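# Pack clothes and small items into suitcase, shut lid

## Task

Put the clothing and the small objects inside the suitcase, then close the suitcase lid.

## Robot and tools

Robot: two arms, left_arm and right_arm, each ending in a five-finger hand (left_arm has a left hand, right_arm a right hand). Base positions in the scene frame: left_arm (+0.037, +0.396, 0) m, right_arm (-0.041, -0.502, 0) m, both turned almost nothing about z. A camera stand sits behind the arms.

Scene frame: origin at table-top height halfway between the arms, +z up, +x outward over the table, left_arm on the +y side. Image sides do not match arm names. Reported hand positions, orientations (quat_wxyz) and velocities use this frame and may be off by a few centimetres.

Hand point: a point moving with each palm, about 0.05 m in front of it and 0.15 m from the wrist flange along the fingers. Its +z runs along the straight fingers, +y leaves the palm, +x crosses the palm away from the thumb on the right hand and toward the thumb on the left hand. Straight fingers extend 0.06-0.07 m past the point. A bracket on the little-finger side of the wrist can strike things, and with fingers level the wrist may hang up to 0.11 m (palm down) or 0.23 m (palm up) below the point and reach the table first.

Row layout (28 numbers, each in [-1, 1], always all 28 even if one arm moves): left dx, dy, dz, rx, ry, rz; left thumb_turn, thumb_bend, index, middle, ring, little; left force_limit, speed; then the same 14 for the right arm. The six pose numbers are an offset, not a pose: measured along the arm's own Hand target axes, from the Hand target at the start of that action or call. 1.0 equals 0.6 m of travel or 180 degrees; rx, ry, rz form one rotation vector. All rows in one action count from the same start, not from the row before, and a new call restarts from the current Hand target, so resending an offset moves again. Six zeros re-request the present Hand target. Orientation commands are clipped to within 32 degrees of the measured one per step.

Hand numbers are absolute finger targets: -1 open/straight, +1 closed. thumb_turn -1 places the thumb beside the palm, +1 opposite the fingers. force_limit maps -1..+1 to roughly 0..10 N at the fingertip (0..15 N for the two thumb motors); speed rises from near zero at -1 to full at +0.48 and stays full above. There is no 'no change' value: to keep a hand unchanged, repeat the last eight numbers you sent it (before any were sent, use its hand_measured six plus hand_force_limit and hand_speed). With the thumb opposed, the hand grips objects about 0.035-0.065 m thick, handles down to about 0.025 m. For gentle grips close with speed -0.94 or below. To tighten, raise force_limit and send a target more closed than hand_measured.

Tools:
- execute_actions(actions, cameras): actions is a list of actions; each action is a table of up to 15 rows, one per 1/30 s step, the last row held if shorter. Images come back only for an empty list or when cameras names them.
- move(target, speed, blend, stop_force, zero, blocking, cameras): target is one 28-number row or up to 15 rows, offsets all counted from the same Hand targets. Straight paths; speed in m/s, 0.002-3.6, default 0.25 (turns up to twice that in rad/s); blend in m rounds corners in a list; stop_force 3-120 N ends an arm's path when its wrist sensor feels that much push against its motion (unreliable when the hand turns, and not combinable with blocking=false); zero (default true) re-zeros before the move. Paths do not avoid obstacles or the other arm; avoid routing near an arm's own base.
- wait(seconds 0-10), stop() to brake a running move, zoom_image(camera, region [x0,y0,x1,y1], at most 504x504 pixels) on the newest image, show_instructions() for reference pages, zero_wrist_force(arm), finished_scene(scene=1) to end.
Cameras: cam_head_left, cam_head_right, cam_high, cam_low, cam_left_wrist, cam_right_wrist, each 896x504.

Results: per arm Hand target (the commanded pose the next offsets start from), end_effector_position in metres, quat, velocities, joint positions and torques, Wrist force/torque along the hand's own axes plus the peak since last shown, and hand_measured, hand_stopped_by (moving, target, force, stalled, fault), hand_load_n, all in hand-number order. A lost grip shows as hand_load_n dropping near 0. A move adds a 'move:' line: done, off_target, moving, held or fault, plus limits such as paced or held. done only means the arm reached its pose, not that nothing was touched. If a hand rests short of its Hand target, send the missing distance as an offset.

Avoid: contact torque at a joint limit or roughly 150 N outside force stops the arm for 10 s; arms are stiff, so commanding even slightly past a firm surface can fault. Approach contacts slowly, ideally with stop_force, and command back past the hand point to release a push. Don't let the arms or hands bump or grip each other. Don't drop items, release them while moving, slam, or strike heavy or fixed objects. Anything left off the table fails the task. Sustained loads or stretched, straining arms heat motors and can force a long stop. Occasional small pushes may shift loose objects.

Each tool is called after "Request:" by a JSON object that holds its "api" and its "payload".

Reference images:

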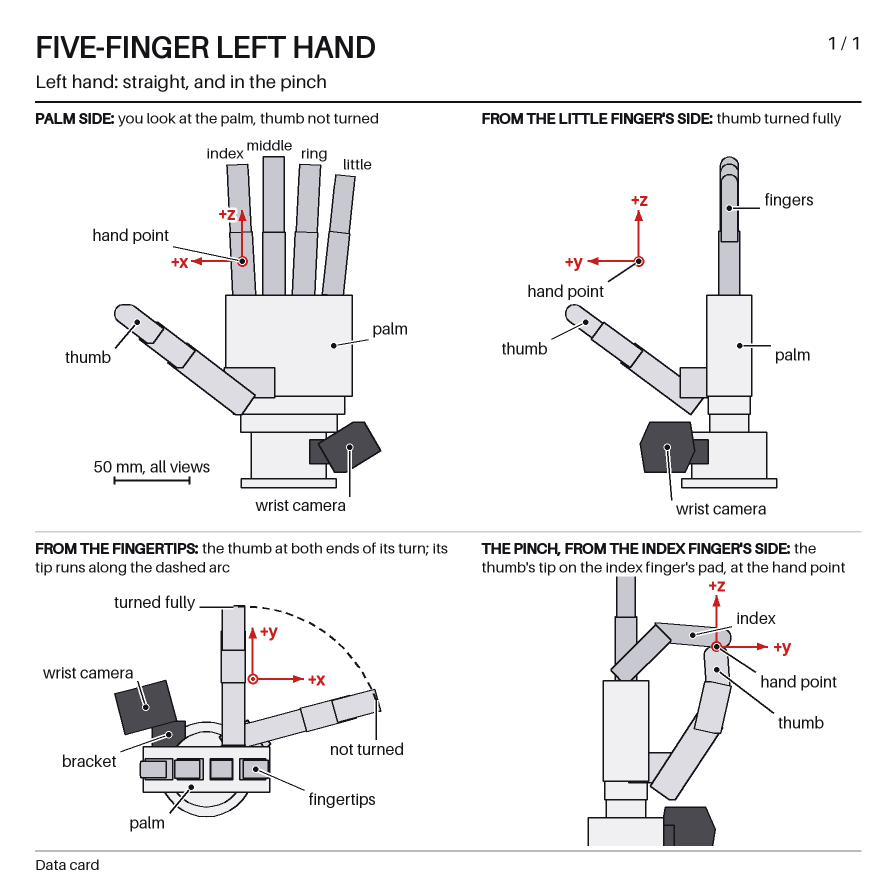

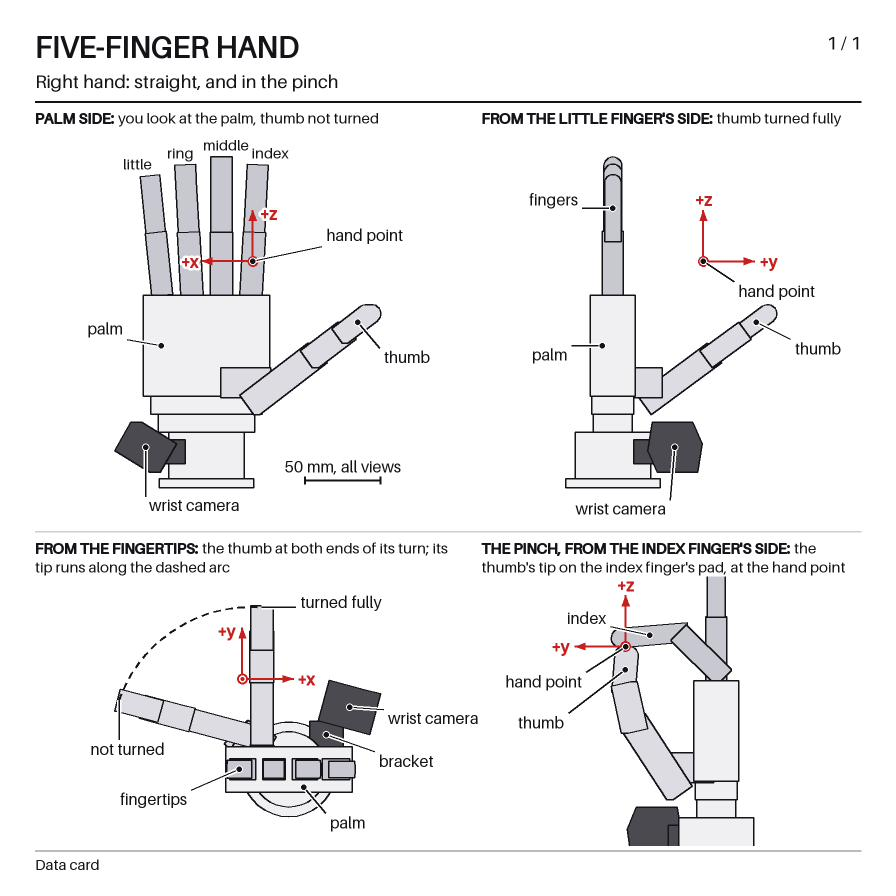

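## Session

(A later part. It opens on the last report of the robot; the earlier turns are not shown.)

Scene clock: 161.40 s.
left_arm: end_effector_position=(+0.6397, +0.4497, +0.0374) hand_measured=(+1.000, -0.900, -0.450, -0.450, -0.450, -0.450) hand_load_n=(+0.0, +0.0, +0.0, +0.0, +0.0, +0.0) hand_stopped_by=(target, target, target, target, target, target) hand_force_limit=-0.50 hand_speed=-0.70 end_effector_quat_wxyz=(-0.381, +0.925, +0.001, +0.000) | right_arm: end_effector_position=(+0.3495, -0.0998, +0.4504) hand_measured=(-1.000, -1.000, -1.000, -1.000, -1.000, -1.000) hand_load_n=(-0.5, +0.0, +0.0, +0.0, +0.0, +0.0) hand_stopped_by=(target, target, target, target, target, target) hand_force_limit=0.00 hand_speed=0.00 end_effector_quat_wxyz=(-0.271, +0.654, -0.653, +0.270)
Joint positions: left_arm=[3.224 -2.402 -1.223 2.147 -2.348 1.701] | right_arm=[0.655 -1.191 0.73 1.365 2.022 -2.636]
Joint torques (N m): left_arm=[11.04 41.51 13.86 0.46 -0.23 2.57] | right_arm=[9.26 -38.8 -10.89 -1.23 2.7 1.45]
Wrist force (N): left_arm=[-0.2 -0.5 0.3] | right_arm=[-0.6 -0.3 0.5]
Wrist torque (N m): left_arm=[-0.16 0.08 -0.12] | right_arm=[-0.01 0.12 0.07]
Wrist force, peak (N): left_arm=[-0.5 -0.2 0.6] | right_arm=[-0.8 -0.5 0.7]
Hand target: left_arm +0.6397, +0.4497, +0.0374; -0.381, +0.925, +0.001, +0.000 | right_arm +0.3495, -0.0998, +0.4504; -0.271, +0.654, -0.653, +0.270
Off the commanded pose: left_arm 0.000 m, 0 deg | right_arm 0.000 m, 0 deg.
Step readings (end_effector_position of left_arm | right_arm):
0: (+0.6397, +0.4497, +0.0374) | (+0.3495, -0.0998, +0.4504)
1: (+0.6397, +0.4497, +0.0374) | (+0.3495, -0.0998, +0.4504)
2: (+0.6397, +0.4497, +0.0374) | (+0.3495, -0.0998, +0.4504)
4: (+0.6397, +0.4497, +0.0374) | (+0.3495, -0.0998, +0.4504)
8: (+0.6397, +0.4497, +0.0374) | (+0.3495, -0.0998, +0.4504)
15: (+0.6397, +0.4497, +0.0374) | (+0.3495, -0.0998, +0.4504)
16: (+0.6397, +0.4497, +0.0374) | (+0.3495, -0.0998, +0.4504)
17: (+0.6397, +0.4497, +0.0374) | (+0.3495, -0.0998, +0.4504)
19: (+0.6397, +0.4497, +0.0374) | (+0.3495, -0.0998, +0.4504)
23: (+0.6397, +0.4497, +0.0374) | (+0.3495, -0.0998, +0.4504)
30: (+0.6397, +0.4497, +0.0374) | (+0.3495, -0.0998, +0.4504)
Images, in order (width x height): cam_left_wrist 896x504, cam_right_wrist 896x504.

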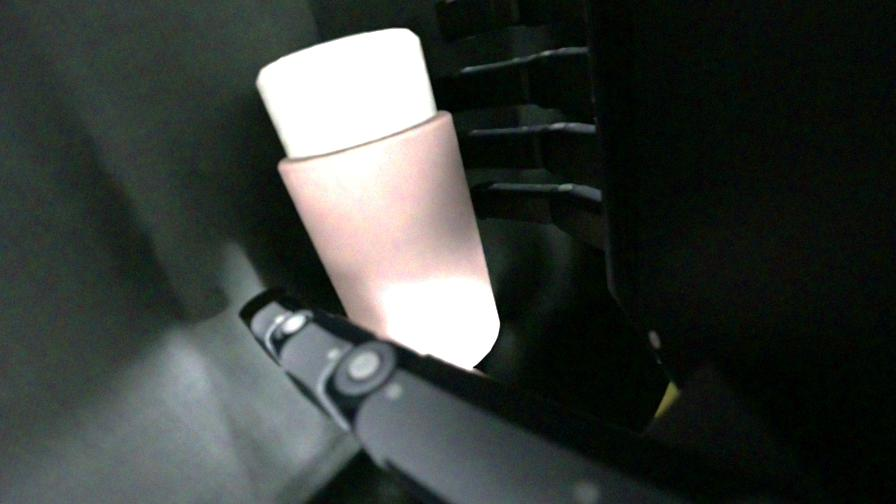

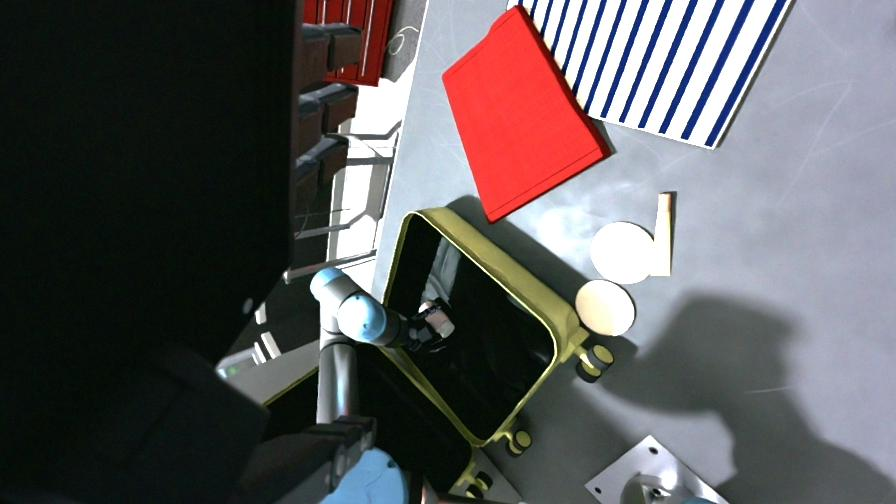

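Request:
{"api": "move", "payload": {"target": [[0, -0.2828, -0.2828, 0, 0, 0, 1, -0.9, -0.45, -0.45, -0.45, -0.45, -0.5, -0.7, 0.4167, 0.1768, -0.0589, 0, 0, 0, -1, -1, -1, -1, -1, -1, 0.0, 0.0],[-0.5067, 0.3665, -0.7978, 0.0499, 0.2653, 0.2226, 1, -0.9, -0.45, -0.45, -0.45, -0.45, -0.5, -0.7, 0.4167, 0.1768, -0.0589, 0, 0, 0, -1, -1, -1, -1, -1, -1, 0.0, 0.0]], "cameras": ["cam_right_wrist", "cam_high", "cam_low", "cam_left_wrist"], "speed": 0.3, "blend": [0.03, 0]}}

Scene clock: 177.13 s.
left_arm: end_effector_position=(+0.3362, -0.0438, +0.2219) hand_measured=(+1.000, -0.900, -0.450, -0.450, -0.450, -0.450) hand_load_n=(+0.5, +0.0, +0.0, +0.0, +0.0, +0.0) hand_stopped_by=(target, target, target, target, target, target) hand_force_limit=-0.50 hand_speed=-0.70 end_effector_quat_wxyz=(-0.394, +0.760, -0.457, +0.240) | right_arm: end_effector_position=(+0.2499, -0.3499, +0.4003) hand_measured=(-1.000, -1.000, -1.000, -1.000, -1.000, -1.000) hand_load_n=(-0.5, +0.0, -0.5, +0.0, +0.0, +0.0) hand_stopped_by=(target, target, target, target, target, target) hand_force_limit=0.00 hand_speed=0.00 end_effector_quat_wxyz=(-0.271, +0.654, -0.653, +0.270)
Joint positions: left_arm=[2.09 -2.098 -1.323 1.919 -2.528 1.65] | right_arm=[-0.094 -1.939 1.598 1.128 1.511 -3.201]
Joint torques (N m): left_arm=[-11.39 45.95 19.6 0.58 0.58 -2.46] | right_arm=[-11.54 -11.95 -11.99 -1.67 -2.08 -1.99]
Wrist force (N): left_arm=[0.0 -0.5 0.3] | right_arm=[-0.6 -0.2 0.2]
Wrist torque (N m): left_arm=[-0.10 -0.03 -0.12] | right_arm=[0.02 0.13 0.07]
Wrist force, peak (N): left_arm=[1.3 -3.0 -0.1] | right_arm=[-2.9 -1.0 0.8]
Hand target: left_arm +0.3361, -0.0439, +0.2220; -0.394, +0.760, -0.457, +0.240 | right_arm +0.2499, -0.3499, +0.4003; -0.271, +0.654, -0.653, +0.270
Off the commanded pose: left_arm 0.000 m, 0 deg | right_arm 0.000 m, 0 deg.
move: done
Images, in order (width x height): cam_high 896x504, cam_low 896x504, cam_left_wrist 896x504, cam_right_wrist 896x504.

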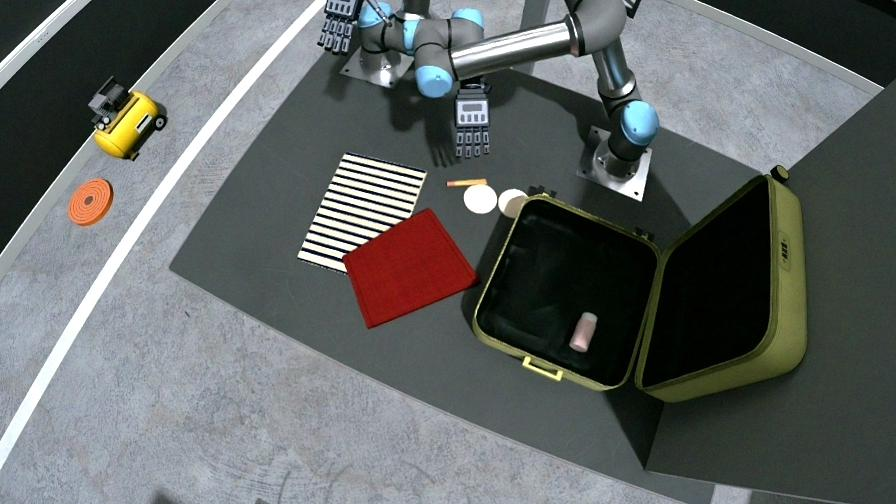

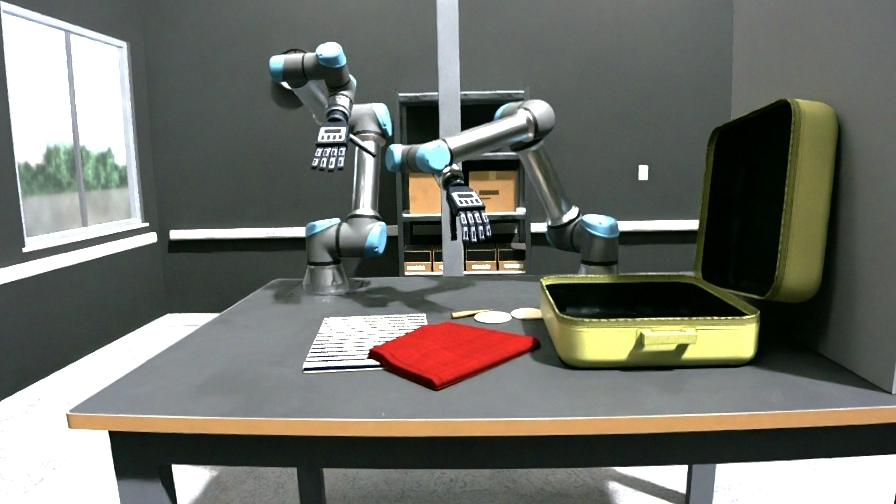

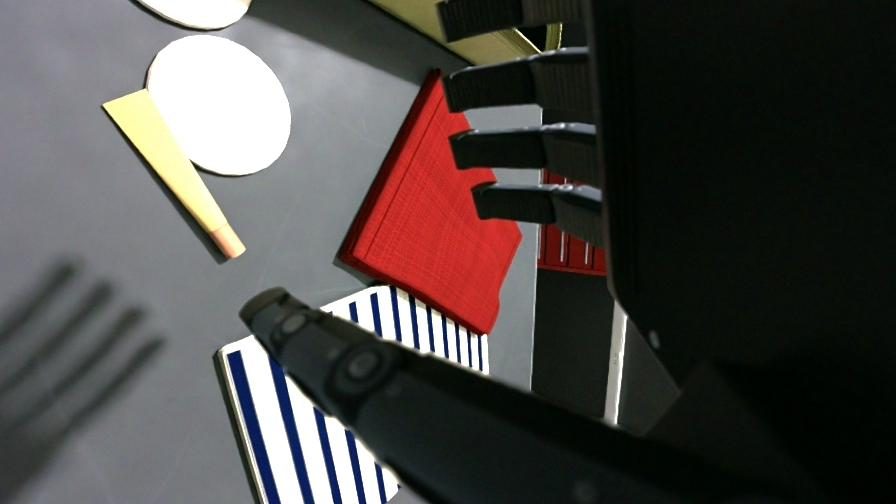

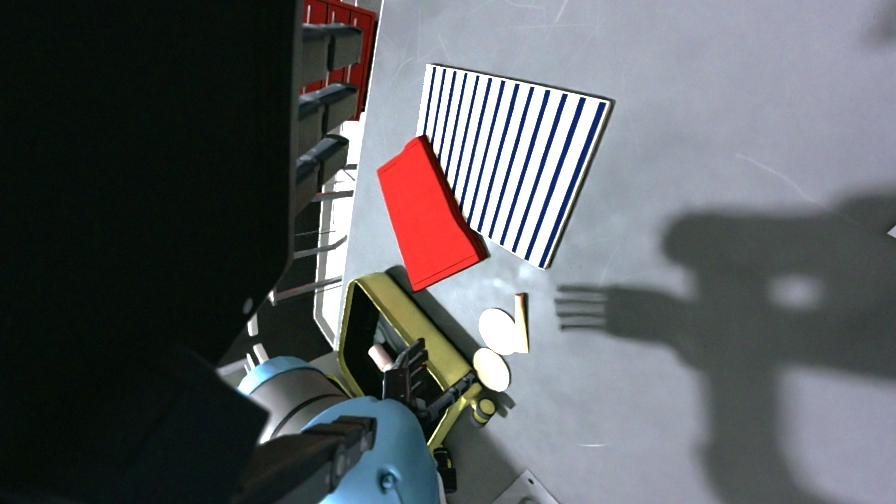

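Request:
{"api": "move", "payload": {"target": [0.003, 0.2083, 0.1442, 0.0556, 0, 0, 1, -0.85, -0.3, -0.3, -1, -1, -0.5, -0.3, 0, 0, 0, 0, 0, 0, -1, -1, -1, -1, -1, -1, 0.0, 0.0], "cameras": ["cam_right_wrist", "cam_high", "cam_left_wrist"], "speed": 0.2}}

Scene clock: 187.50 s.
left_arm: end_effector_position=(+0.3364, -0.0466, +0.0701) hand_measured=(+1.000, -0.850, -0.300, -0.300, -1.000, -1.000) hand_load_n=(+0.0, +0.0, +0.0, +0.5, +0.0, +0.0) hand_stopped_by=(target, target, target, target, target, target) hand_force_limit=-0.50 hand_speed=-0.30 end_effector_quat_wxyz=(-0.459, +0.723, -0.435, +0.279) | right_arm: end_effector_position=(+0.2499, -0.3499, +0.4003) hand_measured=(-1.000, -1.000, -1.000, -1.000, -1.000, -1.000) hand_load_n=(+0.0, +0.0, +0.0, +0.0, +0.0, +0.0) hand_stopped_by=(target, target, target, target, target, target) hand_force_limit=0.00 hand_speed=0.00 end_effector_quat_wxyz=(-0.271, +0.654, -0.653, +0.270)
Joint positions: left_arm=[2.026 -2.334 -1.475 2.203 -2.704 1.527] | right_arm=[-0.094 -1.939 1.598 1.128 1.511 -3.201]
Joint torques (N m): left_arm=[13.83 36.48 10.73 -0.58 -1.31 1.66] | right_arm=[-11.69 -11.67 -11.8 -1.35 -1.86 -2.01]
Wrist force (N): left_arm=[0.0 -0.1 0.3] | right_arm=[-0.5 -0.2 0.4]
Wrist torque (N m): left_arm=[-0.04 -0.02 -0.15] | right_arm=[0.01 0.11 0.07]
Wrist force, peak (N): left_arm=[0.0 -2.6 -1.0] | right_arm=[-0.7 -0.2 0.5]
Hand target: left_arm +0.3365, -0.0465, +0.0700; -0.459, +0.723, -0.435, +0.279 | right_arm +0.2499, -0.3499, +0.4003; -0.271, +0.654, -0.653, +0.270
Off the commanded pose: left_arm 0.000 m, 0 deg | right_arm 0.000 m, 0 deg.
move: done
Images, in order (width x height): cam_high 896x504, cam_left_wrist 896x504, cam_right_wrist 896x504.

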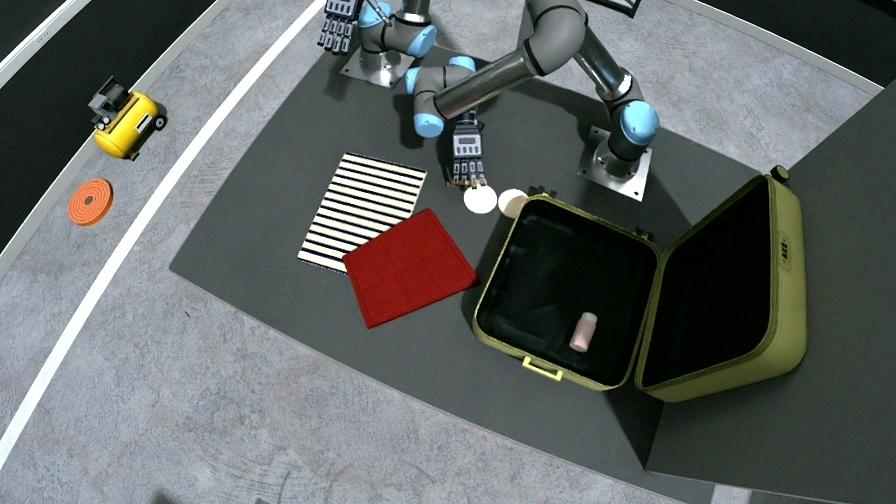

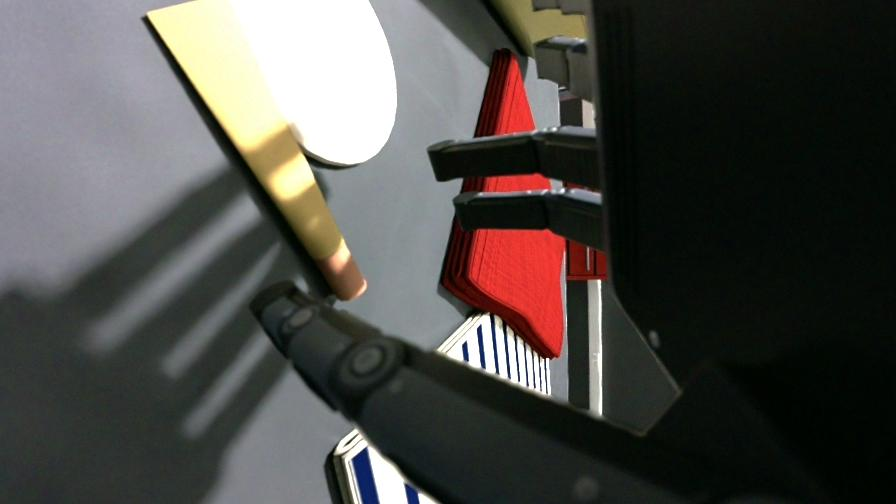

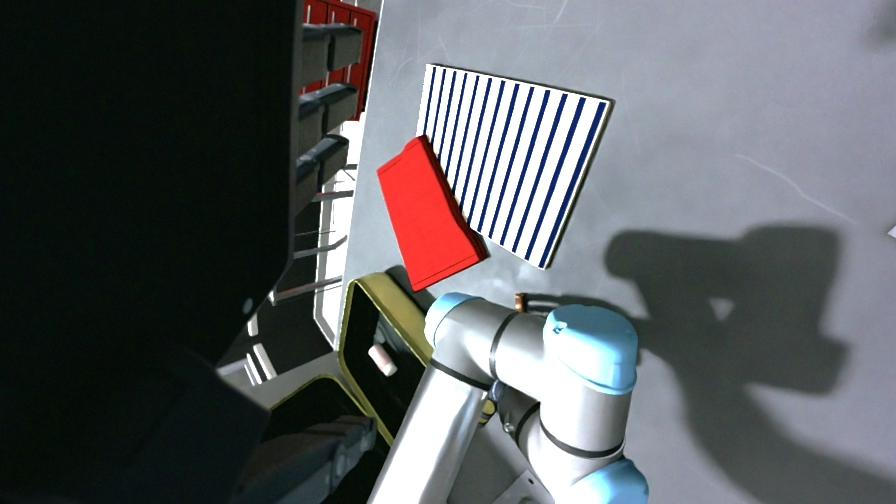

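Request:
{"api": "move", "payload": {"target": [0, 0.0785, 0.0367, 0, 0, 0, 1, -0.85, -0.3, -0.3, -1, -1, -0.5, -0.3, 0, 0, 0, 0, 0, 0, -1, -1, -1, -1, -1, -1, 0.0, 0.0], "cameras": ["cam_left_wrist"], "speed": 0.06, "stop_force": 4}}

Scene clock: 192.20 s.
left_arm: end_effector_position=(+0.3365, -0.0466, +0.0299) hand_measured=(+1.000, -0.850, -0.300, -0.300, -1.000, -1.000) hand_load_n=(+0.0, +0.0, +0.0, +0.0, +0.0, +0.0) hand_stopped_by=(target, target, target, target, target, target) hand_force_limit=-0.50 hand_speed=-0.30 end_effector_quat_wxyz=(-0.459, +0.723, -0.435, +0.279) | right_arm: end_effector_position=(+0.2499, -0.3499, +0.4003) hand_measured=(-1.000, -1.000, -1.000, -1.000, -1.000, -1.000) hand_load_n=(+0.0, +0.0, +0.0, -0.5, +0.0, +0.0) hand_stopped_by=(target, target, target, target, target, target) hand_force_limit=0.00 hand_speed=0.00 end_effector_quat_wxyz=(-0.271, +0.654, -0.653, +0.270)
Joint positions: left_arm=[2.026 -2.396 -1.485 2.275 -2.704 1.527] | right_arm=[-0.094 -1.939 1.598 1.128 1.511 -3.201]
Joint torques (N m): left_arm=[6.11 36.9 18.24 0.69 0.57 0.2] | right_arm=[-11.75 -13.45 -12.07 -0.93 -2.03 -1.83]
Wrist force (N): left_arm=[-0.1 -1.5 -0.2] | right_arm=[-0.4 -0.2 0.5]
Wrist torque (N m): left_arm=[-0.18 -0.01 -0.22] | right_arm=[0.00 0.09 0.07]
Wrist force, peak (N): left_arm=[-1.8 -22.1 -19.1] | right_arm=[-0.6 -0.4 0.6]
Hand target: left_arm +0.3365, -0.0466, +0.0299; -0.459, +0.723, -0.435, +0.279 (not the last commanded pose) | right_arm +0.2499, -0.3499, +0.4003; -0.271, +0.654, -0.653, +0.270
Off the commanded pose: left_arm 0.012 m, 0 deg | right_arm 0.000 m, 0 deg.
move: contact (left_arm)
Images, in order (width x height): cam_left_wrist 896x504.

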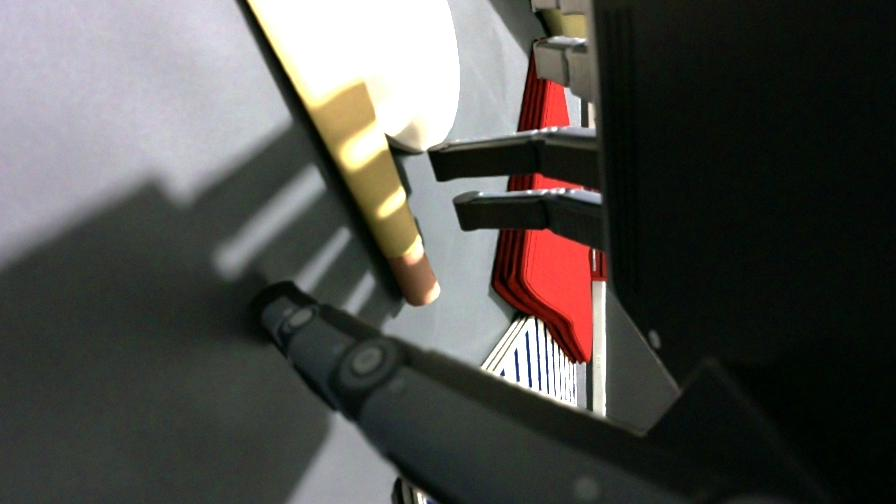

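Request:
{"api": "execute_actions", "payload": {"actions": [[[0,0,0,0,0,0, 1,-0.4,-0.3,-0.3,-1,-1,-0.8,-0.5, 0,0,0,0,0,0, -1,-1,-1,-1,-1,-1,0,0]]], "cameras": ["cam_left_wrist"]}}

Scene clock: 194.97 s.
left_arm: end_effector_position=(+0.3365, -0.0466, +0.0299) hand_measured=(+1.000, -0.400, -0.300, -0.300, -1.000, -1.000) hand_load_n=(+0.0, +0.0, +0.0, +0.0, +0.0, +0.0) hand_stopped_by=(target, target, target, target, target, target) hand_force_limit=-0.80 hand_speed=-0.50 end_effector_quat_wxyz=(-0.459, +0.723, -0.435, +0.279) | right_arm: end_effector_position=(+0.2499, -0.3499, +0.4003) hand_measured=(-1.000, -1.000, -1.000, -1.000, -1.000, -1.000) hand_load_n=(-0.5, +0.0, +0.0, +0.0, +0.0, +0.0) hand_stopped_by=(target, target, target, target, target, target) hand_force_limit=0.00 hand_speed=0.00 end_effector_quat_wxyz=(-0.271, +0.654, -0.653, +0.270)
Joint positions: left_arm=[2.026 -2.396 -1.485 2.275 -2.704 1.527] | right_arm=[-0.094 -1.939 1.598 1.128 1.511 -3.201]
Joint torques (N m): left_arm=[-8.52 41.32 17.44 -0.17 0.08 -2.47] | right_arm=[-11.85 -11.81 -12.08 -0.75 -1.93 -1.77]
Wrist force (N): left_arm=[-0.1 -0.4 0.2] | right_arm=[-0.6 -0.1 0.0]
Wrist torque (N m): left_arm=[-0.09 -0.02 -0.25] | right_arm=[0.05 0.14 0.06]
Wrist force, peak (N): left_arm=[-0.2 -2.6 -0.8] | right_arm=[-0.7 0.0 0.5]
Hand target: left_arm +0.3365, -0.0466, +0.0299; -0.459, +0.723, -0.435, +0.279 | right_arm +0.2499, -0.3499, +0.4003; -0.271, +0.654, -0.653, +0.270
Off the commanded pose: left_arm 0.000 m, 0 deg | right_arm 0.000 m, 0 deg.
Step readings (end_effector_position of left_arm | right_arm):
0: (+0.3365, -0.0466, +0.0299) | (+0.2499, -0.3499, +0.4003)
1: (+0.3365, -0.0466, +0.0299) | (+0.2499, -0.3499, +0.4003)
2: (+0.3365, -0.0466, +0.0299) | (+0.2499, -0.3499, +0.4003)
4: (+0.3365, -0.0466, +0.0299) | (+0.2499, -0.3499, +0.4003)
8: (+0.3365, -0.0466, +0.0299) | (+0.2499, -0.3499, +0.4003)
15: (+0.3365, -0.0466, +0.0299) | (+0.2499, -0.3499, +0.4003)
Images, in order (width x height): cam_left_wrist 896x504.

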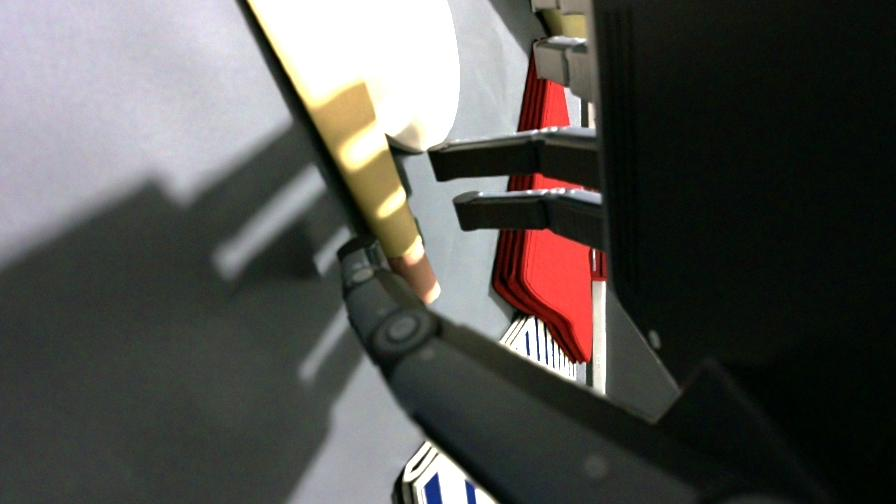

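Request:
{"api": "execute_actions", "payload": {"actions": [[[0,0,0,0,0,0, 1,-0.52,-0.3,-0.3,-1,-1,-0.8,-0.5, 0,0,0,0,0,0, -1,-1,-1,-1,-1,-1,0,0]]]}}

Request:
{"api": "move", "payload": {"target": [0, 0.0181, 0.0085, 0, 0, 0, 1, -0.52, -0.3, -0.3, -1, -1, -0.8, -0.5, 0, 0, 0, 0, 0, 0, -1, -1, -1, -1, -1, -1, 0.0, 0.0], "cameras": ["cam_left_wrist"], "speed": 0.02, "stop_force": 4}}

Scene clock: 197.77 s.
left_arm: end_effector_position=(+0.3365, -0.0466, +0.0299) hand_measured=(+1.000, -0.520, -0.300, -0.300, -1.000, -1.000) hand_load_n=(+0.0, +0.0, +0.0, +0.0, +0.0, +0.0) hand_stopped_by=(target, target, target, target, target, target) hand_force_limit=-0.80 hand_speed=-0.50 end_effector_quat_wxyz=(-0.459, +0.723, -0.435, +0.279) | right_arm: end_effector_position=(+0.2499, -0.3499, +0.4003) hand_measured=(-1.000, -1.000, -1.000, -1.000, -1.000, -1.000) hand_load_n=(-0.5, +0.0, +0.0, +0.0, +0.0, +0.0) hand_stopped_by=(target, target, target, target, target, target) hand_force_limit=0.00 hand_speed=0.00 end_effector_quat_wxyz=(-0.271, +0.654, -0.653, +0.270)
Joint positions: left_arm=[2.026 -2.396 -1.485 2.275 -2.704 1.527] | right_arm=[-0.094 -1.939 1.598 1.128 1.511 -3.201]
Joint torques (N m): left_arm=[-8.93 54.1 16.35 -2.76 -1.36 -2.41] | right_arm=[-11.6 -11.54 -11.56 -0.53 -1.98 -1.7]
Wrist force (N): left_arm=[0.0 -0.1 0.1] | right_arm=[-0.5 -0.2 0.4]
Wrist torque (N m): left_arm=[-0.03 -0.03 -0.25] | right_arm=[0.01 0.11 0.07]
Wrist force, peak (N): left_arm=[-0.2 -0.4 0.4] | right_arm=[-0.7 -0.2 0.4]
Hand target: left_arm +0.3365, -0.0466, +0.0299; -0.459, +0.723, -0.435, +0.279 | right_arm +0.2499, -0.3499, +0.4003; -0.271, +0.654, -0.653, +0.270
Off the commanded pose: left_arm 0.000 m, 0 deg | right_arm 0.000 m, 0 deg.
Step readings (end_effector_position of left_arm | right_arm):
0: (+0.3365, -0.0466, +0.0299) | (+0.2499, -0.3499, +0.4003)
1: (+0.3365, -0.0466, +0.0299) | (+0.2499, -0.3499, +0.4003)
2: (+0.3365, -0.0466, +0.0299) | (+0.2499, -0.3499, +0.4003)
4: (+0.3365, -0.0466, +0.0299) | (+0.2499, -0.3499, +0.4003)
8: (+0.3365, -0.0466, +0.0299) | (+0.2499, -0.3499, +0.4003)
15: (+0.3365, -0.0466, +0.0299) | (+0.2499, -0.3499, +0.4003)

Scene clock: 199.23 s.
left_arm: end_effector_position=(+0.3366, -0.0467, +0.0224) hand_measured=(+1.000, -0.520, -0.300, -0.300, -1.000, -1.000) hand_load_n=(-1.0, -0.5, -0.5, +0.0, +0.0, -0.5) hand_stopped_by=(target, target, target, target, target, target) hand_force_limit=-0.80 hand_speed=-0.50 end_effector_quat_wxyz=(-0.459, +0.723, -0.435, +0.279) | right_arm: end_effector_position=(+0.2499, -0.3499, +0.4003) hand_measured=(-1.000, -1.000, -1.000, -1.000, -1.000, -1.000) hand_load_n=(+0.0, +0.0, +0.0, +0.0, +0.0, +0.0) hand_stopped_by=(target, target, target, target, target, target) hand_force_limit=0.00 hand_speed=0.00 end_effector_quat_wxyz=(-0.271, +0.654, -0.653, +0.270)
Joint positions: left_arm=[2.026 -2.408 -1.486 2.288 -2.704 1.527] | right_arm=[-0.094 -1.939 1.598 1.128 1.511 -3.201]
Joint torques (N m): left_arm=[-3.75 61.39 13.72 -4.48 -1.63 -0.96] | right_arm=[-12.05 -11.99 -11.98 -0.22 -1.83 -1.77]
Wrist force (N): left_arm=[-0.7 -2.2 -1.3] | right_arm=[-0.6 -0.1 0.3]
Wrist torque (N m): left_arm=[-0.16 -0.04 -0.12] | right_arm=[0.04 0.12 0.07]
Wrist force, peak (N): left_arm=[0.1 -13.4 -13.2] | right_arm=[-0.7 0.0 0.5]
Hand target: left_arm +0.3366, -0.0467, +0.0224; -0.459, +0.723, -0.435, +0.279 (not the last commanded pose) | right_arm +0.2499, -0.3499, +0.4003; -0.271, +0.654, -0.653, +0.270
Off the commanded pose: left_arm 0.005 m, 0 deg | right_arm 0.000 m, 0 deg.
move: contact (left_arm)
Images, in order (width x height): cam_left_wrist 896x504.

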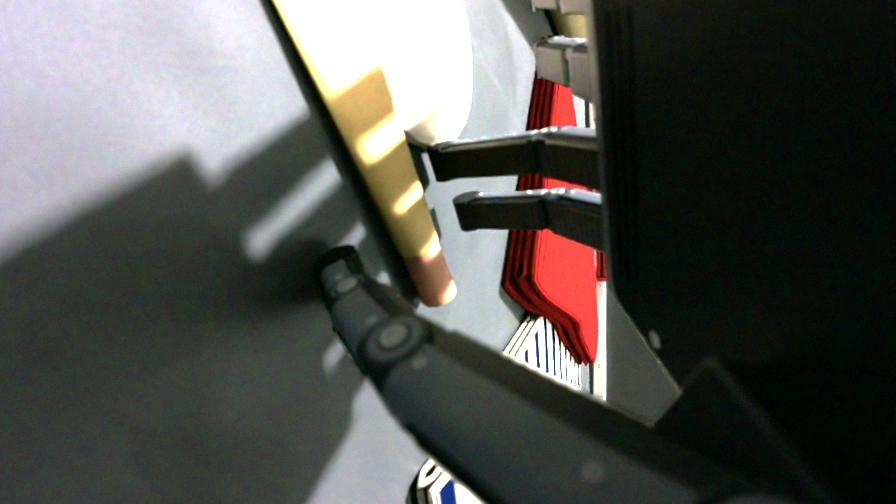

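Request:
{"api": "execute_actions", "payload": {"actions": [[[0,0,0,0,0,0, 1,-0.34,-0.3,-0.3,-1,-1,-0.8,-0.7, 0,0,0,0,0,0, -1,-1,-1,-1,-1,-1,0,0]]]}}

Request:
{"api": "move", "payload": {"target": [0, 0.0091, 0.0042, 0, 0, 0, 1, -0.34, -0.3, -0.3, -1, -1, -0.8, -0.7, 0, 0, 0, 0, 0, 0, -1, -1, -1, -1, -1, -1, 0.0, 0.0], "cameras": ["cam_left_wrist"], "speed": 0.01, "stop_force": 4}}

Scene clock: 201.93 s.
left_arm: end_effector_position=(+0.3366, -0.0467, +0.0224) hand_measured=(+1.000, -0.340, -0.300, -0.300, -1.000, -1.000) hand_load_n=(+0.0, +0.5, +0.0, +0.0, +0.0, -0.5) hand_stopped_by=(target, target, target, target, target, target) hand_force_limit=-0.80 hand_speed=-0.70 end_effector_quat_wxyz=(-0.459, +0.723, -0.435, +0.279) | right_arm: end_effector_position=(+0.2499, -0.3499, +0.4003) hand_measured=(-1.000, -1.000, -1.000, -1.000, -1.000, -1.000) hand_load_n=(+0.0, +0.0, +0.0, +0.0, +0.0, +0.0) hand_stopped_by=(target, target, target, target, target, target) hand_force_limit=0.00 hand_speed=0.00 end_effector_quat_wxyz=(-0.271, +0.654, -0.653, +0.270)
Joint positions: left_arm=[2.026 -2.408 -1.486 2.288 -2.704 1.527] | right_arm=[-0.094 -1.939 1.598 1.128 1.511 -3.201]
Joint torques (N m): left_arm=[3.79 61.45 13.73 -4.46 -1.58 -1.08] | right_arm=[-10.99 -12.09 -11.61 -0.15 -1.74 -1.8]
Wrist force (N): left_arm=[0.0 -0.1 0.3] | right_arm=[-0.5 -0.1 0.3]
Wrist torque (N m): left_arm=[-0.06 -0.02 -0.17] | right_arm=[0.02 0.11 0.07]
Wrist force, peak (N): left_arm=[-0.8 -3.1 -1.6] | right_arm=[-0.7 -0.3 0.5]
Hand target: left_arm +0.3366, -0.0467, +0.0224; -0.459, +0.723, -0.435, +0.279 | right_arm +0.2499, -0.3499, +0.4003; -0.271, +0.654, -0.653, +0.270
Off the commanded pose: left_arm 0.000 m, 0 deg | right_arm 0.000 m, 0 deg.
Step readings (end_effector_position of left_arm | right_arm):
0: (+0.3366, -0.0467, +0.0224) | (+0.2499, -0.3499, +0.4003)
1: (+0.3366, -0.0467, +0.0224) | (+0.2499, -0.3499, +0.4003)
2: (+0.3366, -0.0467, +0.0224) | (+0.2499, -0.3499, +0.4003)
4: (+0.3366, -0.0467, +0.0224) | (+0.2499, -0.3499, +0.4003)
8: (+0.3366, -0.0467, +0.0224) | (+0.2499, -0.3499, +0.4003)
15: (+0.3366, -0.0467, +0.0224) | (+0.2499, -0.3499, +0.4003)

Scene clock: 203.43 s.
left_arm: end_effector_position=(+0.3366, -0.0467, +0.0178) hand_measured=(+1.000, -0.340, -0.300, -0.300, -1.000, -1.000) hand_load_n=(+0.0, +0.0, +0.0, +0.0, +0.0, +0.0) hand_stopped_by=(target, target, target, target, target, target) hand_force_limit=-0.80 hand_speed=-0.70 end_effector_quat_wxyz=(-0.459, +0.723, -0.434, +0.279) | right_arm: end_effector_position=(+0.2499, -0.3499, +0.4003) hand_measured=(-1.000, -1.000, -1.000, -1.000, -1.000, -1.000) hand_load_n=(-0.5, +0.0, +0.0, +0.0, +0.0, +0.0) hand_stopped_by=(target, target, target, target, target, target) hand_force_limit=0.00 hand_speed=0.00 end_effector_quat_wxyz=(-0.271, +0.654, -0.653, +0.270)
Joint positions: left_arm=[2.026 -2.415 -1.486 2.295 -2.704 1.527] | right_arm=[-0.094 -1.939 1.598 1.128 1.511 -3.201]
Joint torques (N m): left_arm=[-0.08 60.46 8.44 -4.36 -1.5 -1.52] | right_arm=[-11.73 -11.62 -10.84 -0.13 -1.91 -1.8]
Wrist force (N): left_arm=[-0.1 -4.4 -2.6] | right_arm=[-0.6 -0.1 0.4]
Wrist torque (N m): left_arm=[-0.03 -0.08 -0.09] | right_arm=[0.03 0.11 0.07]
Wrist force, peak (N): left_arm=[0.2 -7.1 -5.9] | right_arm=[-0.7 -0.3 0.4]
Hand target: left_arm +0.3366, -0.0467, +0.0178; -0.459, +0.723, -0.434, +0.279 (not the last commanded pose) | right_arm +0.2499, -0.3499, +0.4003; -0.271, +0.654, -0.653, +0.270
Off the commanded pose: left_arm 0.001 m, 0 deg | right_arm 0.000 m, 0 deg.
move: contact (left_arm)
Images, in order (width x height): cam_left_wrist 896x504.

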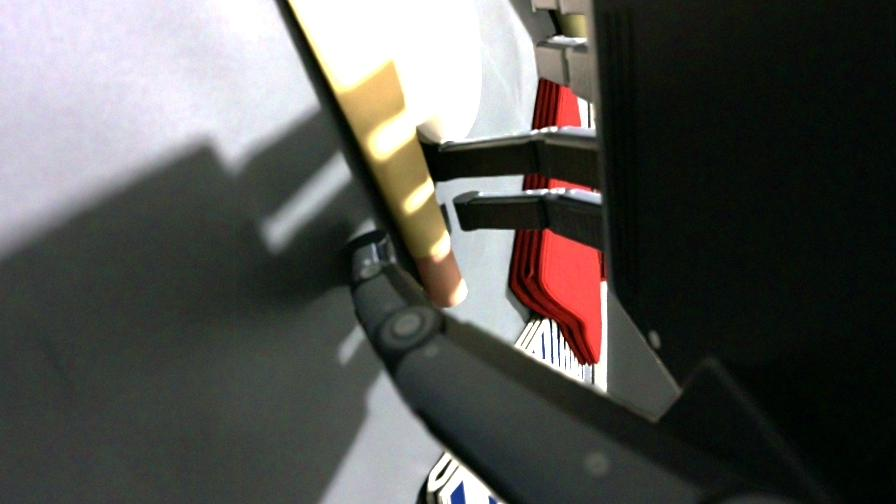

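Request:
{"api": "execute_actions", "payload": {"actions": [[[0,-0.0015,-0.0007,0,0,0, 1,-0.1,0.15,0.15,-1,-1,-0.6,-0.85, 0,0,0,0,0,0, -1,-1,-1,-1,-1,-1,0,0]],[[0,0,0,0,0,0, 1,-0.1,0.15,0.15,-1,-1,-0.6,-0.85, 0,0,0,0,0,0, -1,-1,-1,-1,-1,-1,0,0]],[[0,0,0,0,0,0, 1,-0.1,0.15,0.15,-1,-1,-0.6,-0.85, 0,0,0,0,0,0, -1,-1,-1,-1,-1,-1,0,0]]], "cameras": ["cam_left_wrist"]}}

Scene clock: 206.70 s.
left_arm: end_effector_position=(+0.3366, -0.0467, +0.0188) hand_measured=(+1.000, -0.120, +0.060, -0.246, -1.000, -1.000) hand_load_n=(-1.0, +3.0, +6.5, +2.0, +0.0, +0.0) hand_stopped_by=(target, force, force, force, target, target) hand_force_limit=-0.60 hand_speed=-0.85 end_effector_quat_wxyz=(-0.459, +0.723, -0.434, +0.279) | right_arm: end_effector_position=(+0.2499, -0.3499, +0.4003) hand_measured=(-1.000, -1.000, -1.000, -1.000, -1.000, -1.000) hand_load_n=(+0.0, +0.0, +0.0, +0.0, +0.0, +0.0) hand_stopped_by=(target, target, target, target, target, target) hand_force_limit=0.00 hand_speed=0.00 end_effector_quat_wxyz=(-0.271, +0.654, -0.653, +0.270)
Joint positions: left_arm=[2.026 -2.414 -1.486 2.294 -2.704 1.527] | right_arm=[-0.094 -1.939 1.598 1.128 1.511 -3.201]
Joint torques (N m): left_arm=[0.01 34.57 14.75 0.84 -1.43 1.78] | right_arm=[-11.48 -11.98 -11.89 0.32 -1.96 -1.58]
Wrist force (N): left_arm=[0.5 -6.8 -1.9] | right_arm=[-0.5 0.1 0.2]
Wrist torque (N m): left_arm=[0.02 -0.05 -0.02] | right_arm=[0.06 0.12 0.07]
Wrist force, peak (N): left_arm=[0.5 -7.8 -2.2] | right_arm=[-0.8 -0.1 0.4]
Hand target: left_arm +0.3366, -0.0467, +0.0188; -0.459, +0.723, -0.434, +0.279 | right_arm +0.2499, -0.3499, +0.4003; -0.271, +0.654, -0.653, +0.270
Off the commanded pose: left_arm 0.000 m, 0 deg | right_arm 0.000 m, 0 deg.
Step readings (end_effector_position of left_arm | right_arm):
0: (+0.3366, -0.0467, +0.0178) | (+0.2499, -0.3499, +0.4003)
1: (+0.3366, -0.0467, +0.0179) | (+0.2499, -0.3499, +0.4003)
2: (+0.3366, -0.0467, +0.0181) | (+0.2499, -0.3499, +0.4003)
4: (+0.3366, -0.0467, +0.0187) | (+0.2499, -0.3499, +0.4003)
8: (+0.3366, -0.0467, +0.0189) | (+0.2499, -0.3499, +0.4003)
15: (+0.3366, -0.0467, +0.0189) | (+0.2499, -0.3499, +0.4003)
16: (+0.3366, -0.0467, +0.0189) | (+0.2499, -0.3499, +0.4003)
17: (+0.3366, -0.0467, +0.0189) | (+0.2499, -0.3499, +0.4003)
19: (+0.3366, -0.0467, +0.0189) | (+0.2499, -0.3499, +0.4003)
23: (+0.3366, -0.0467, +0.0188) | (+0.2499, -0.3499, +0.4003)
30: (+0.3366, -0.0467, +0.0188) | (+0.2499, -0.3499, +0.4003)
31: (+0.3366, -0.0467, +0.0188) | (+0.2499, -0.3499, +0.4003)
32: (+0.3366, -0.0467, +0.0188) | (+0.2499, -0.3499, +0.4003)
34: (+0.3366, -0.0467, +0.0188) | (+0.2499, -0.3499, +0.4003)
38: (+0.3366, -0.0467, +0.0188) | (+0.2499, -0.3499, +0.4003)
45: (+0.3366, -0.0467, +0.0188) | (+0.2499, -0.3499, +0.4003)
Images, in order (width x height): cam_left_wrist 896x504.

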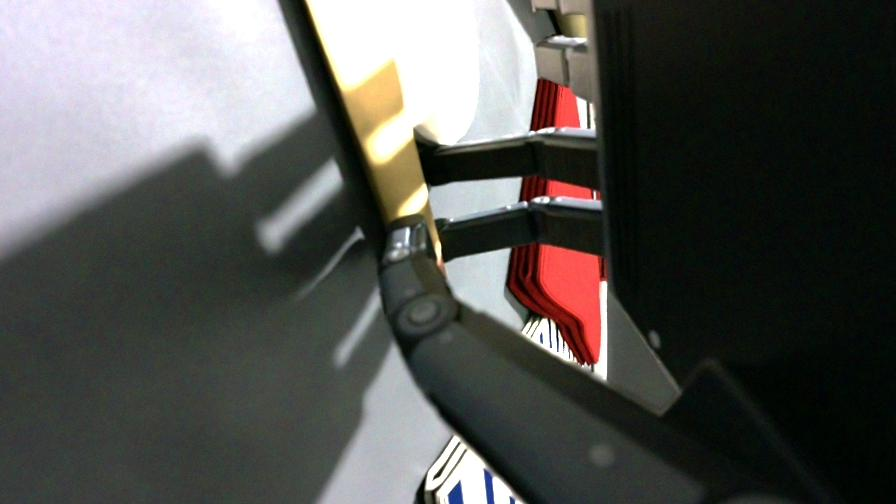

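Request:
{"api": "move", "payload": {"target": [0, -0.0604, -0.0282, 0, 0, 0, 1, -0.1, 0.15, 0.15, -1, -1, -0.6, -0.85, 0, 0, 0, 0, 0, 0, -1, -1, -1, -1, -1, -1, 0.0, 0.0], "cameras": ["cam_left_wrist", "cam_low"], "speed": 0.05}}

Scene clock: 208.90 s.
left_arm: end_effector_position=(+0.3365, -0.0466, +0.0590) hand_measured=(+1.000, -0.120, +0.060, -0.246, -1.000, -1.000) hand_load_n=(+0.0, +0.0, +0.0, +0.0, +0.0, +0.0) hand_stopped_by=(target, force, force, force, target, target) hand_force_limit=-0.60 hand_speed=-0.85 end_effector_quat_wxyz=(-0.459, +0.723, -0.435, +0.279) end_effector_velocity=(+0.001, +0.000, -0.001) end_effector_angular_velocity=(-0.003, -0.002, +0.001) | right_arm: end_effector_position=(+0.2499, -0.3499, +0.4003) hand_measured=(-1.000, -1.000, -1.000, -1.000, -1.000, -1.000) hand_load_n=(+0.0, +0.0, +0.0, +0.0, +0.0, +0.0) hand_stopped_by=(target, target, target, target, target, target) hand_force_limit=0.00 hand_speed=0.00 end_effector_quat_wxyz=(-0.271, +0.654, -0.653, +0.270)
Joint positions: left_arm=[2.026 -2.351 -1.479 2.223 -2.704 1.527] | right_arm=[-0.094 -1.939 1.598 1.128 1.511 -3.201]
Joint velocities: left_arm=[0.001 -0.002 0 0.006 0 0] | right_arm=[within noise]
Joint torques (N m): left_arm=[7.27 36.8 11.27 0.53 -1.76 -1.66] | right_arm=[-12.17 -11.59 -12.49 0.39 -1.79 -1.61]
Wrist force (N): left_arm=[-0.2 0.1 0.4] | right_arm=[-0.6 0.0 0.3]
Wrist torque (N m): left_arm=[-0.02 0.01 -0.17] | right_arm=[0.04 0.13 0.06]
Wrist force, peak (N): left_arm=[0.3 -7.8 -2.3] | right_arm=[-0.5 -0.3 0.7]
Hand target: left_arm +0.3365, -0.0465, +0.0588; -0.459, +0.723, -0.434, +0.279 | right_arm +0.2499, -0.3499, +0.4003; -0.271, +0.654, -0.653, +0.270
Off the commanded pose: left_arm 0.000 m, 0 deg | right_arm 0.000 m, 0 deg.
move: done
Images, in order (width x height): cam_low 896x504, cam_left_wrist 896x504.

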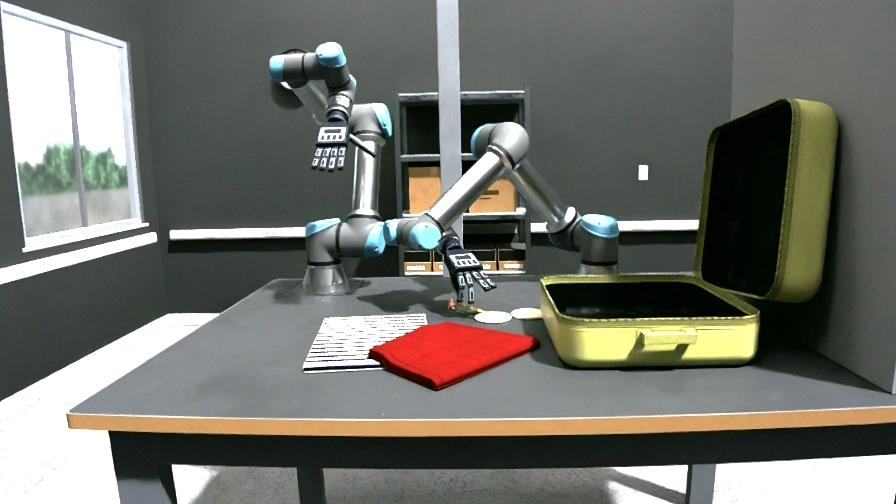

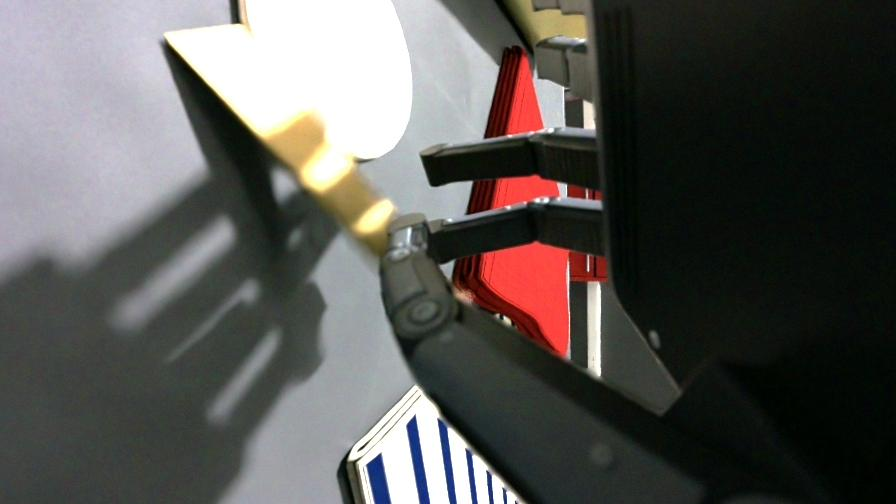

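Request:
{"api": "wait", "payload": {"seconds": 0.3, "cameras": ["cam_left_wrist"]}}

Scene clock: 209.73 s.
left_arm: end_effector_position=(+0.3365, -0.0465, +0.0588) hand_measured=(+1.000, -0.120, +0.060, -0.246, -1.000, -1.000) hand_load_n=(+0.0, +0.0, +0.0, +0.0, +0.0, +0.0) hand_stopped_by=(target, force, force, force, target, target) hand_force_limit=-0.60 hand_speed=-0.85 end_effector_quat_wxyz=(-0.459, +0.723, -0.434, +0.279) | right_arm: end_effector_position=(+0.2499, -0.3499, +0.4003) hand_measured=(-1.000, -1.000, -1.000, -1.000, -1.000, -1.000) hand_load_n=(+0.0, +0.0, +0.0, +0.0, +0.0, +0.0) hand_stopped_by=(target, target, target, target, target, target) hand_force_limit=0.00 hand_speed=0.00 end_effector_quat_wxyz=(-0.271, +0.654, -0.653, +0.270)
Joint positions: left_arm=[2.026 -2.351 -1.479 2.224 -2.704 1.527] | right_arm=[-0.094 -1.939 1.598 1.128 1.511 -3.201]
Joint torques (N m): left_arm=[9.73 37.14 7.06 0.58 -1.7 -2.43] | right_arm=[-11.46 -11.64 -11.53 0.45 -1.63 -1.64]
Wrist force (N): left_arm=[-0.1 -0.1 0.2] | right_arm=[-0.6 -0.1 0.2]
Wrist torque (N m): left_arm=[-0.03 0.00 -0.16] | right_arm=[0.04 0.12 0.07]
Wrist force, peak (N): left_arm=[-0.1 0.1 0.5] | right_arm=[-0.7 -0.3 0.4]
Hand target: left_arm +0.3365, -0.0465, +0.0588; -0.459, +0.723, -0.434, +0.279 | right_arm +0.2499, -0.3499, +0.4003; -0.271, +0.654, -0.653, +0.270
Off the commanded pose: left_arm 0.000 m, 0 deg | right_arm 0.000 m, 0 deg.
wait: 0.30 s; at rest from the start
Images, in order (width x height): cam_left_wrist 896x504.

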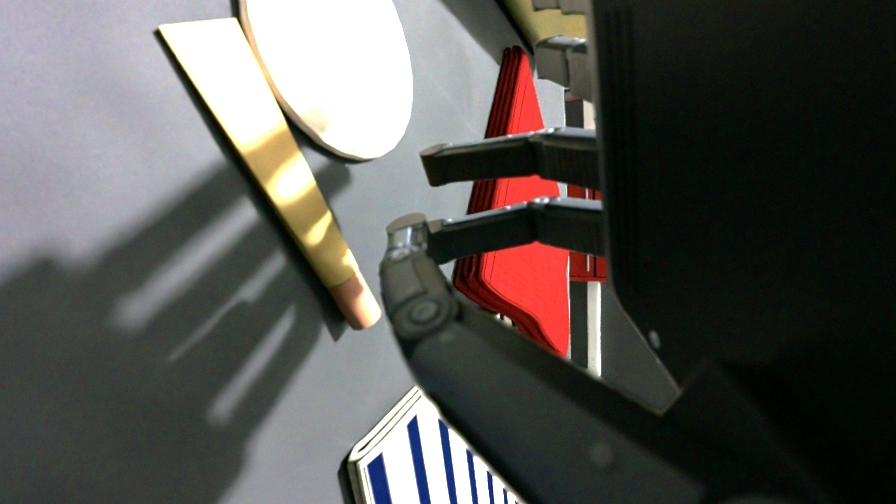

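Request:
{"api": "move", "payload": {"target": [-0.0133, 0.0267, -0.0213, 0.0556, 0, 0, 1, -0.24, -0.4, -0.4, -1, -1, -0.6, -0.3, 0, 0, 0, 0, 0, 0, -1, -1, -1, -1, -1, -1, 0.0, 0.0], "cameras": ["cam_left_wrist", "cam_low"], "speed": 0.1}}

Scene clock: 219.63 s.
left_arm: end_effector_position=(+0.3165, -0.0481, +0.0496) hand_measured=(+1.000, -0.240, -0.400, -0.400, -1.000, -1.000) hand_load_n=(+0.0, +0.0, +0.0, +0.0, +0.0, +0.0) hand_stopped_by=(target, target, target, target, target, target) hand_force_limit=-0.60 hand_speed=-0.30 end_effector_quat_wxyz=(-0.520, +0.680, -0.409, +0.316) | right_arm: end_effector_position=(+0.2499, -0.3499, +0.4003) hand_measured=(-1.000, -1.000, -1.000, -1.000, -1.000, -1.000) hand_load_n=(+0.0, +0.0, +0.0, +0.0, +0.0, +0.0) hand_stopped_by=(target, target, target, target, target, target) hand_force_limit=0.00 hand_speed=0.00 end_effector_quat_wxyz=(-0.271, +0.654, -0.653, +0.270)
Joint positions: left_arm=[1.94 -2.478 -1.486 2.026 -2.86 1.185] | right_arm=[-0.094 -1.939 1.598 1.128 1.511 -3.201]
Joint torques (N m): left_arm=[12.76 63.45 17.46 -0.18 -1.09 0.04] | right_arm=[-12.1 -11.52 -11.46 0.86 -1.75 -1.47]
Wrist force (N): left_arm=[0.3 0.0 0.3] | right_arm=[-0.6 -0.1 0.4]
Wrist torque (N m): left_arm=[-0.04 -0.10 -0.18] | right_arm=[0.02 0.12 0.07]
Wrist force, peak (N): left_arm=[0.0 -0.4 0.6] | right_arm=[-0.7 -0.3 0.5]
Hand target: left_arm +0.3165, -0.0481, +0.0497; -0.520, +0.680, -0.409, +0.316 | right_arm +0.2499, -0.3499, +0.4003; -0.271, +0.654, -0.653, +0.270
Off the commanded pose: left_arm 0.000 m, 0 deg | right_arm 0.000 m, 0 deg.
move: done
Images, in order (width x height): cam_low 896x504, cam_left_wrist 896x504.

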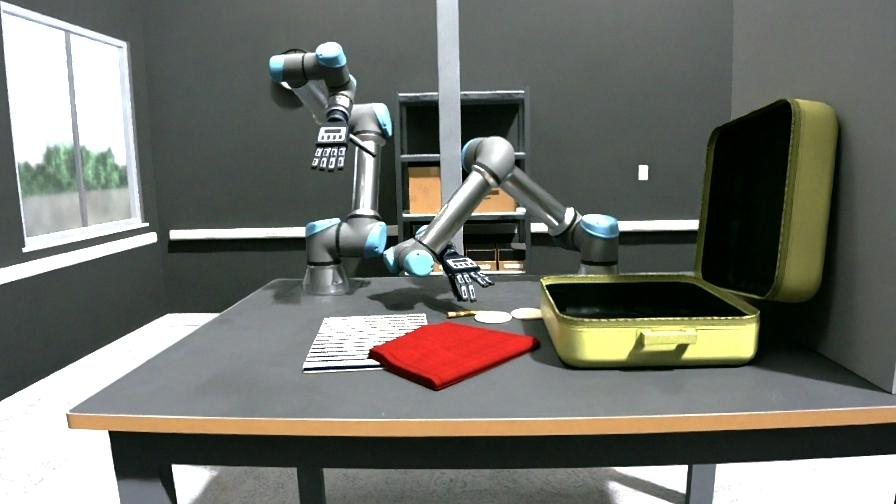

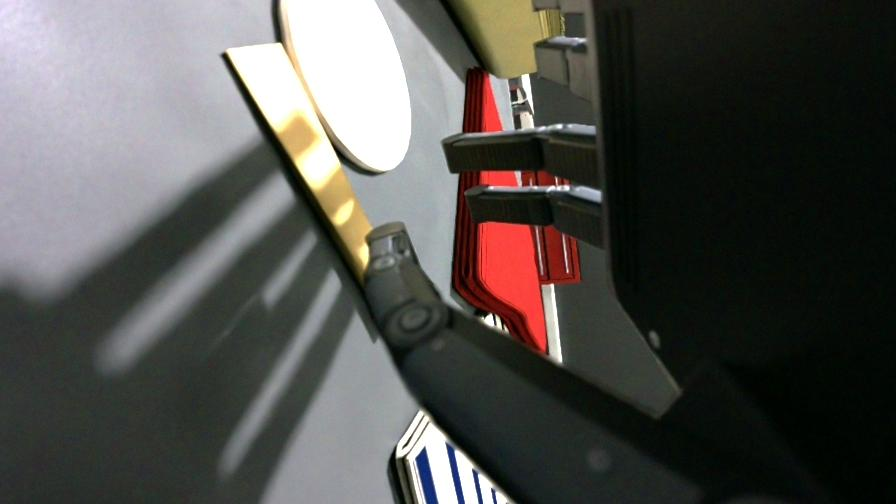

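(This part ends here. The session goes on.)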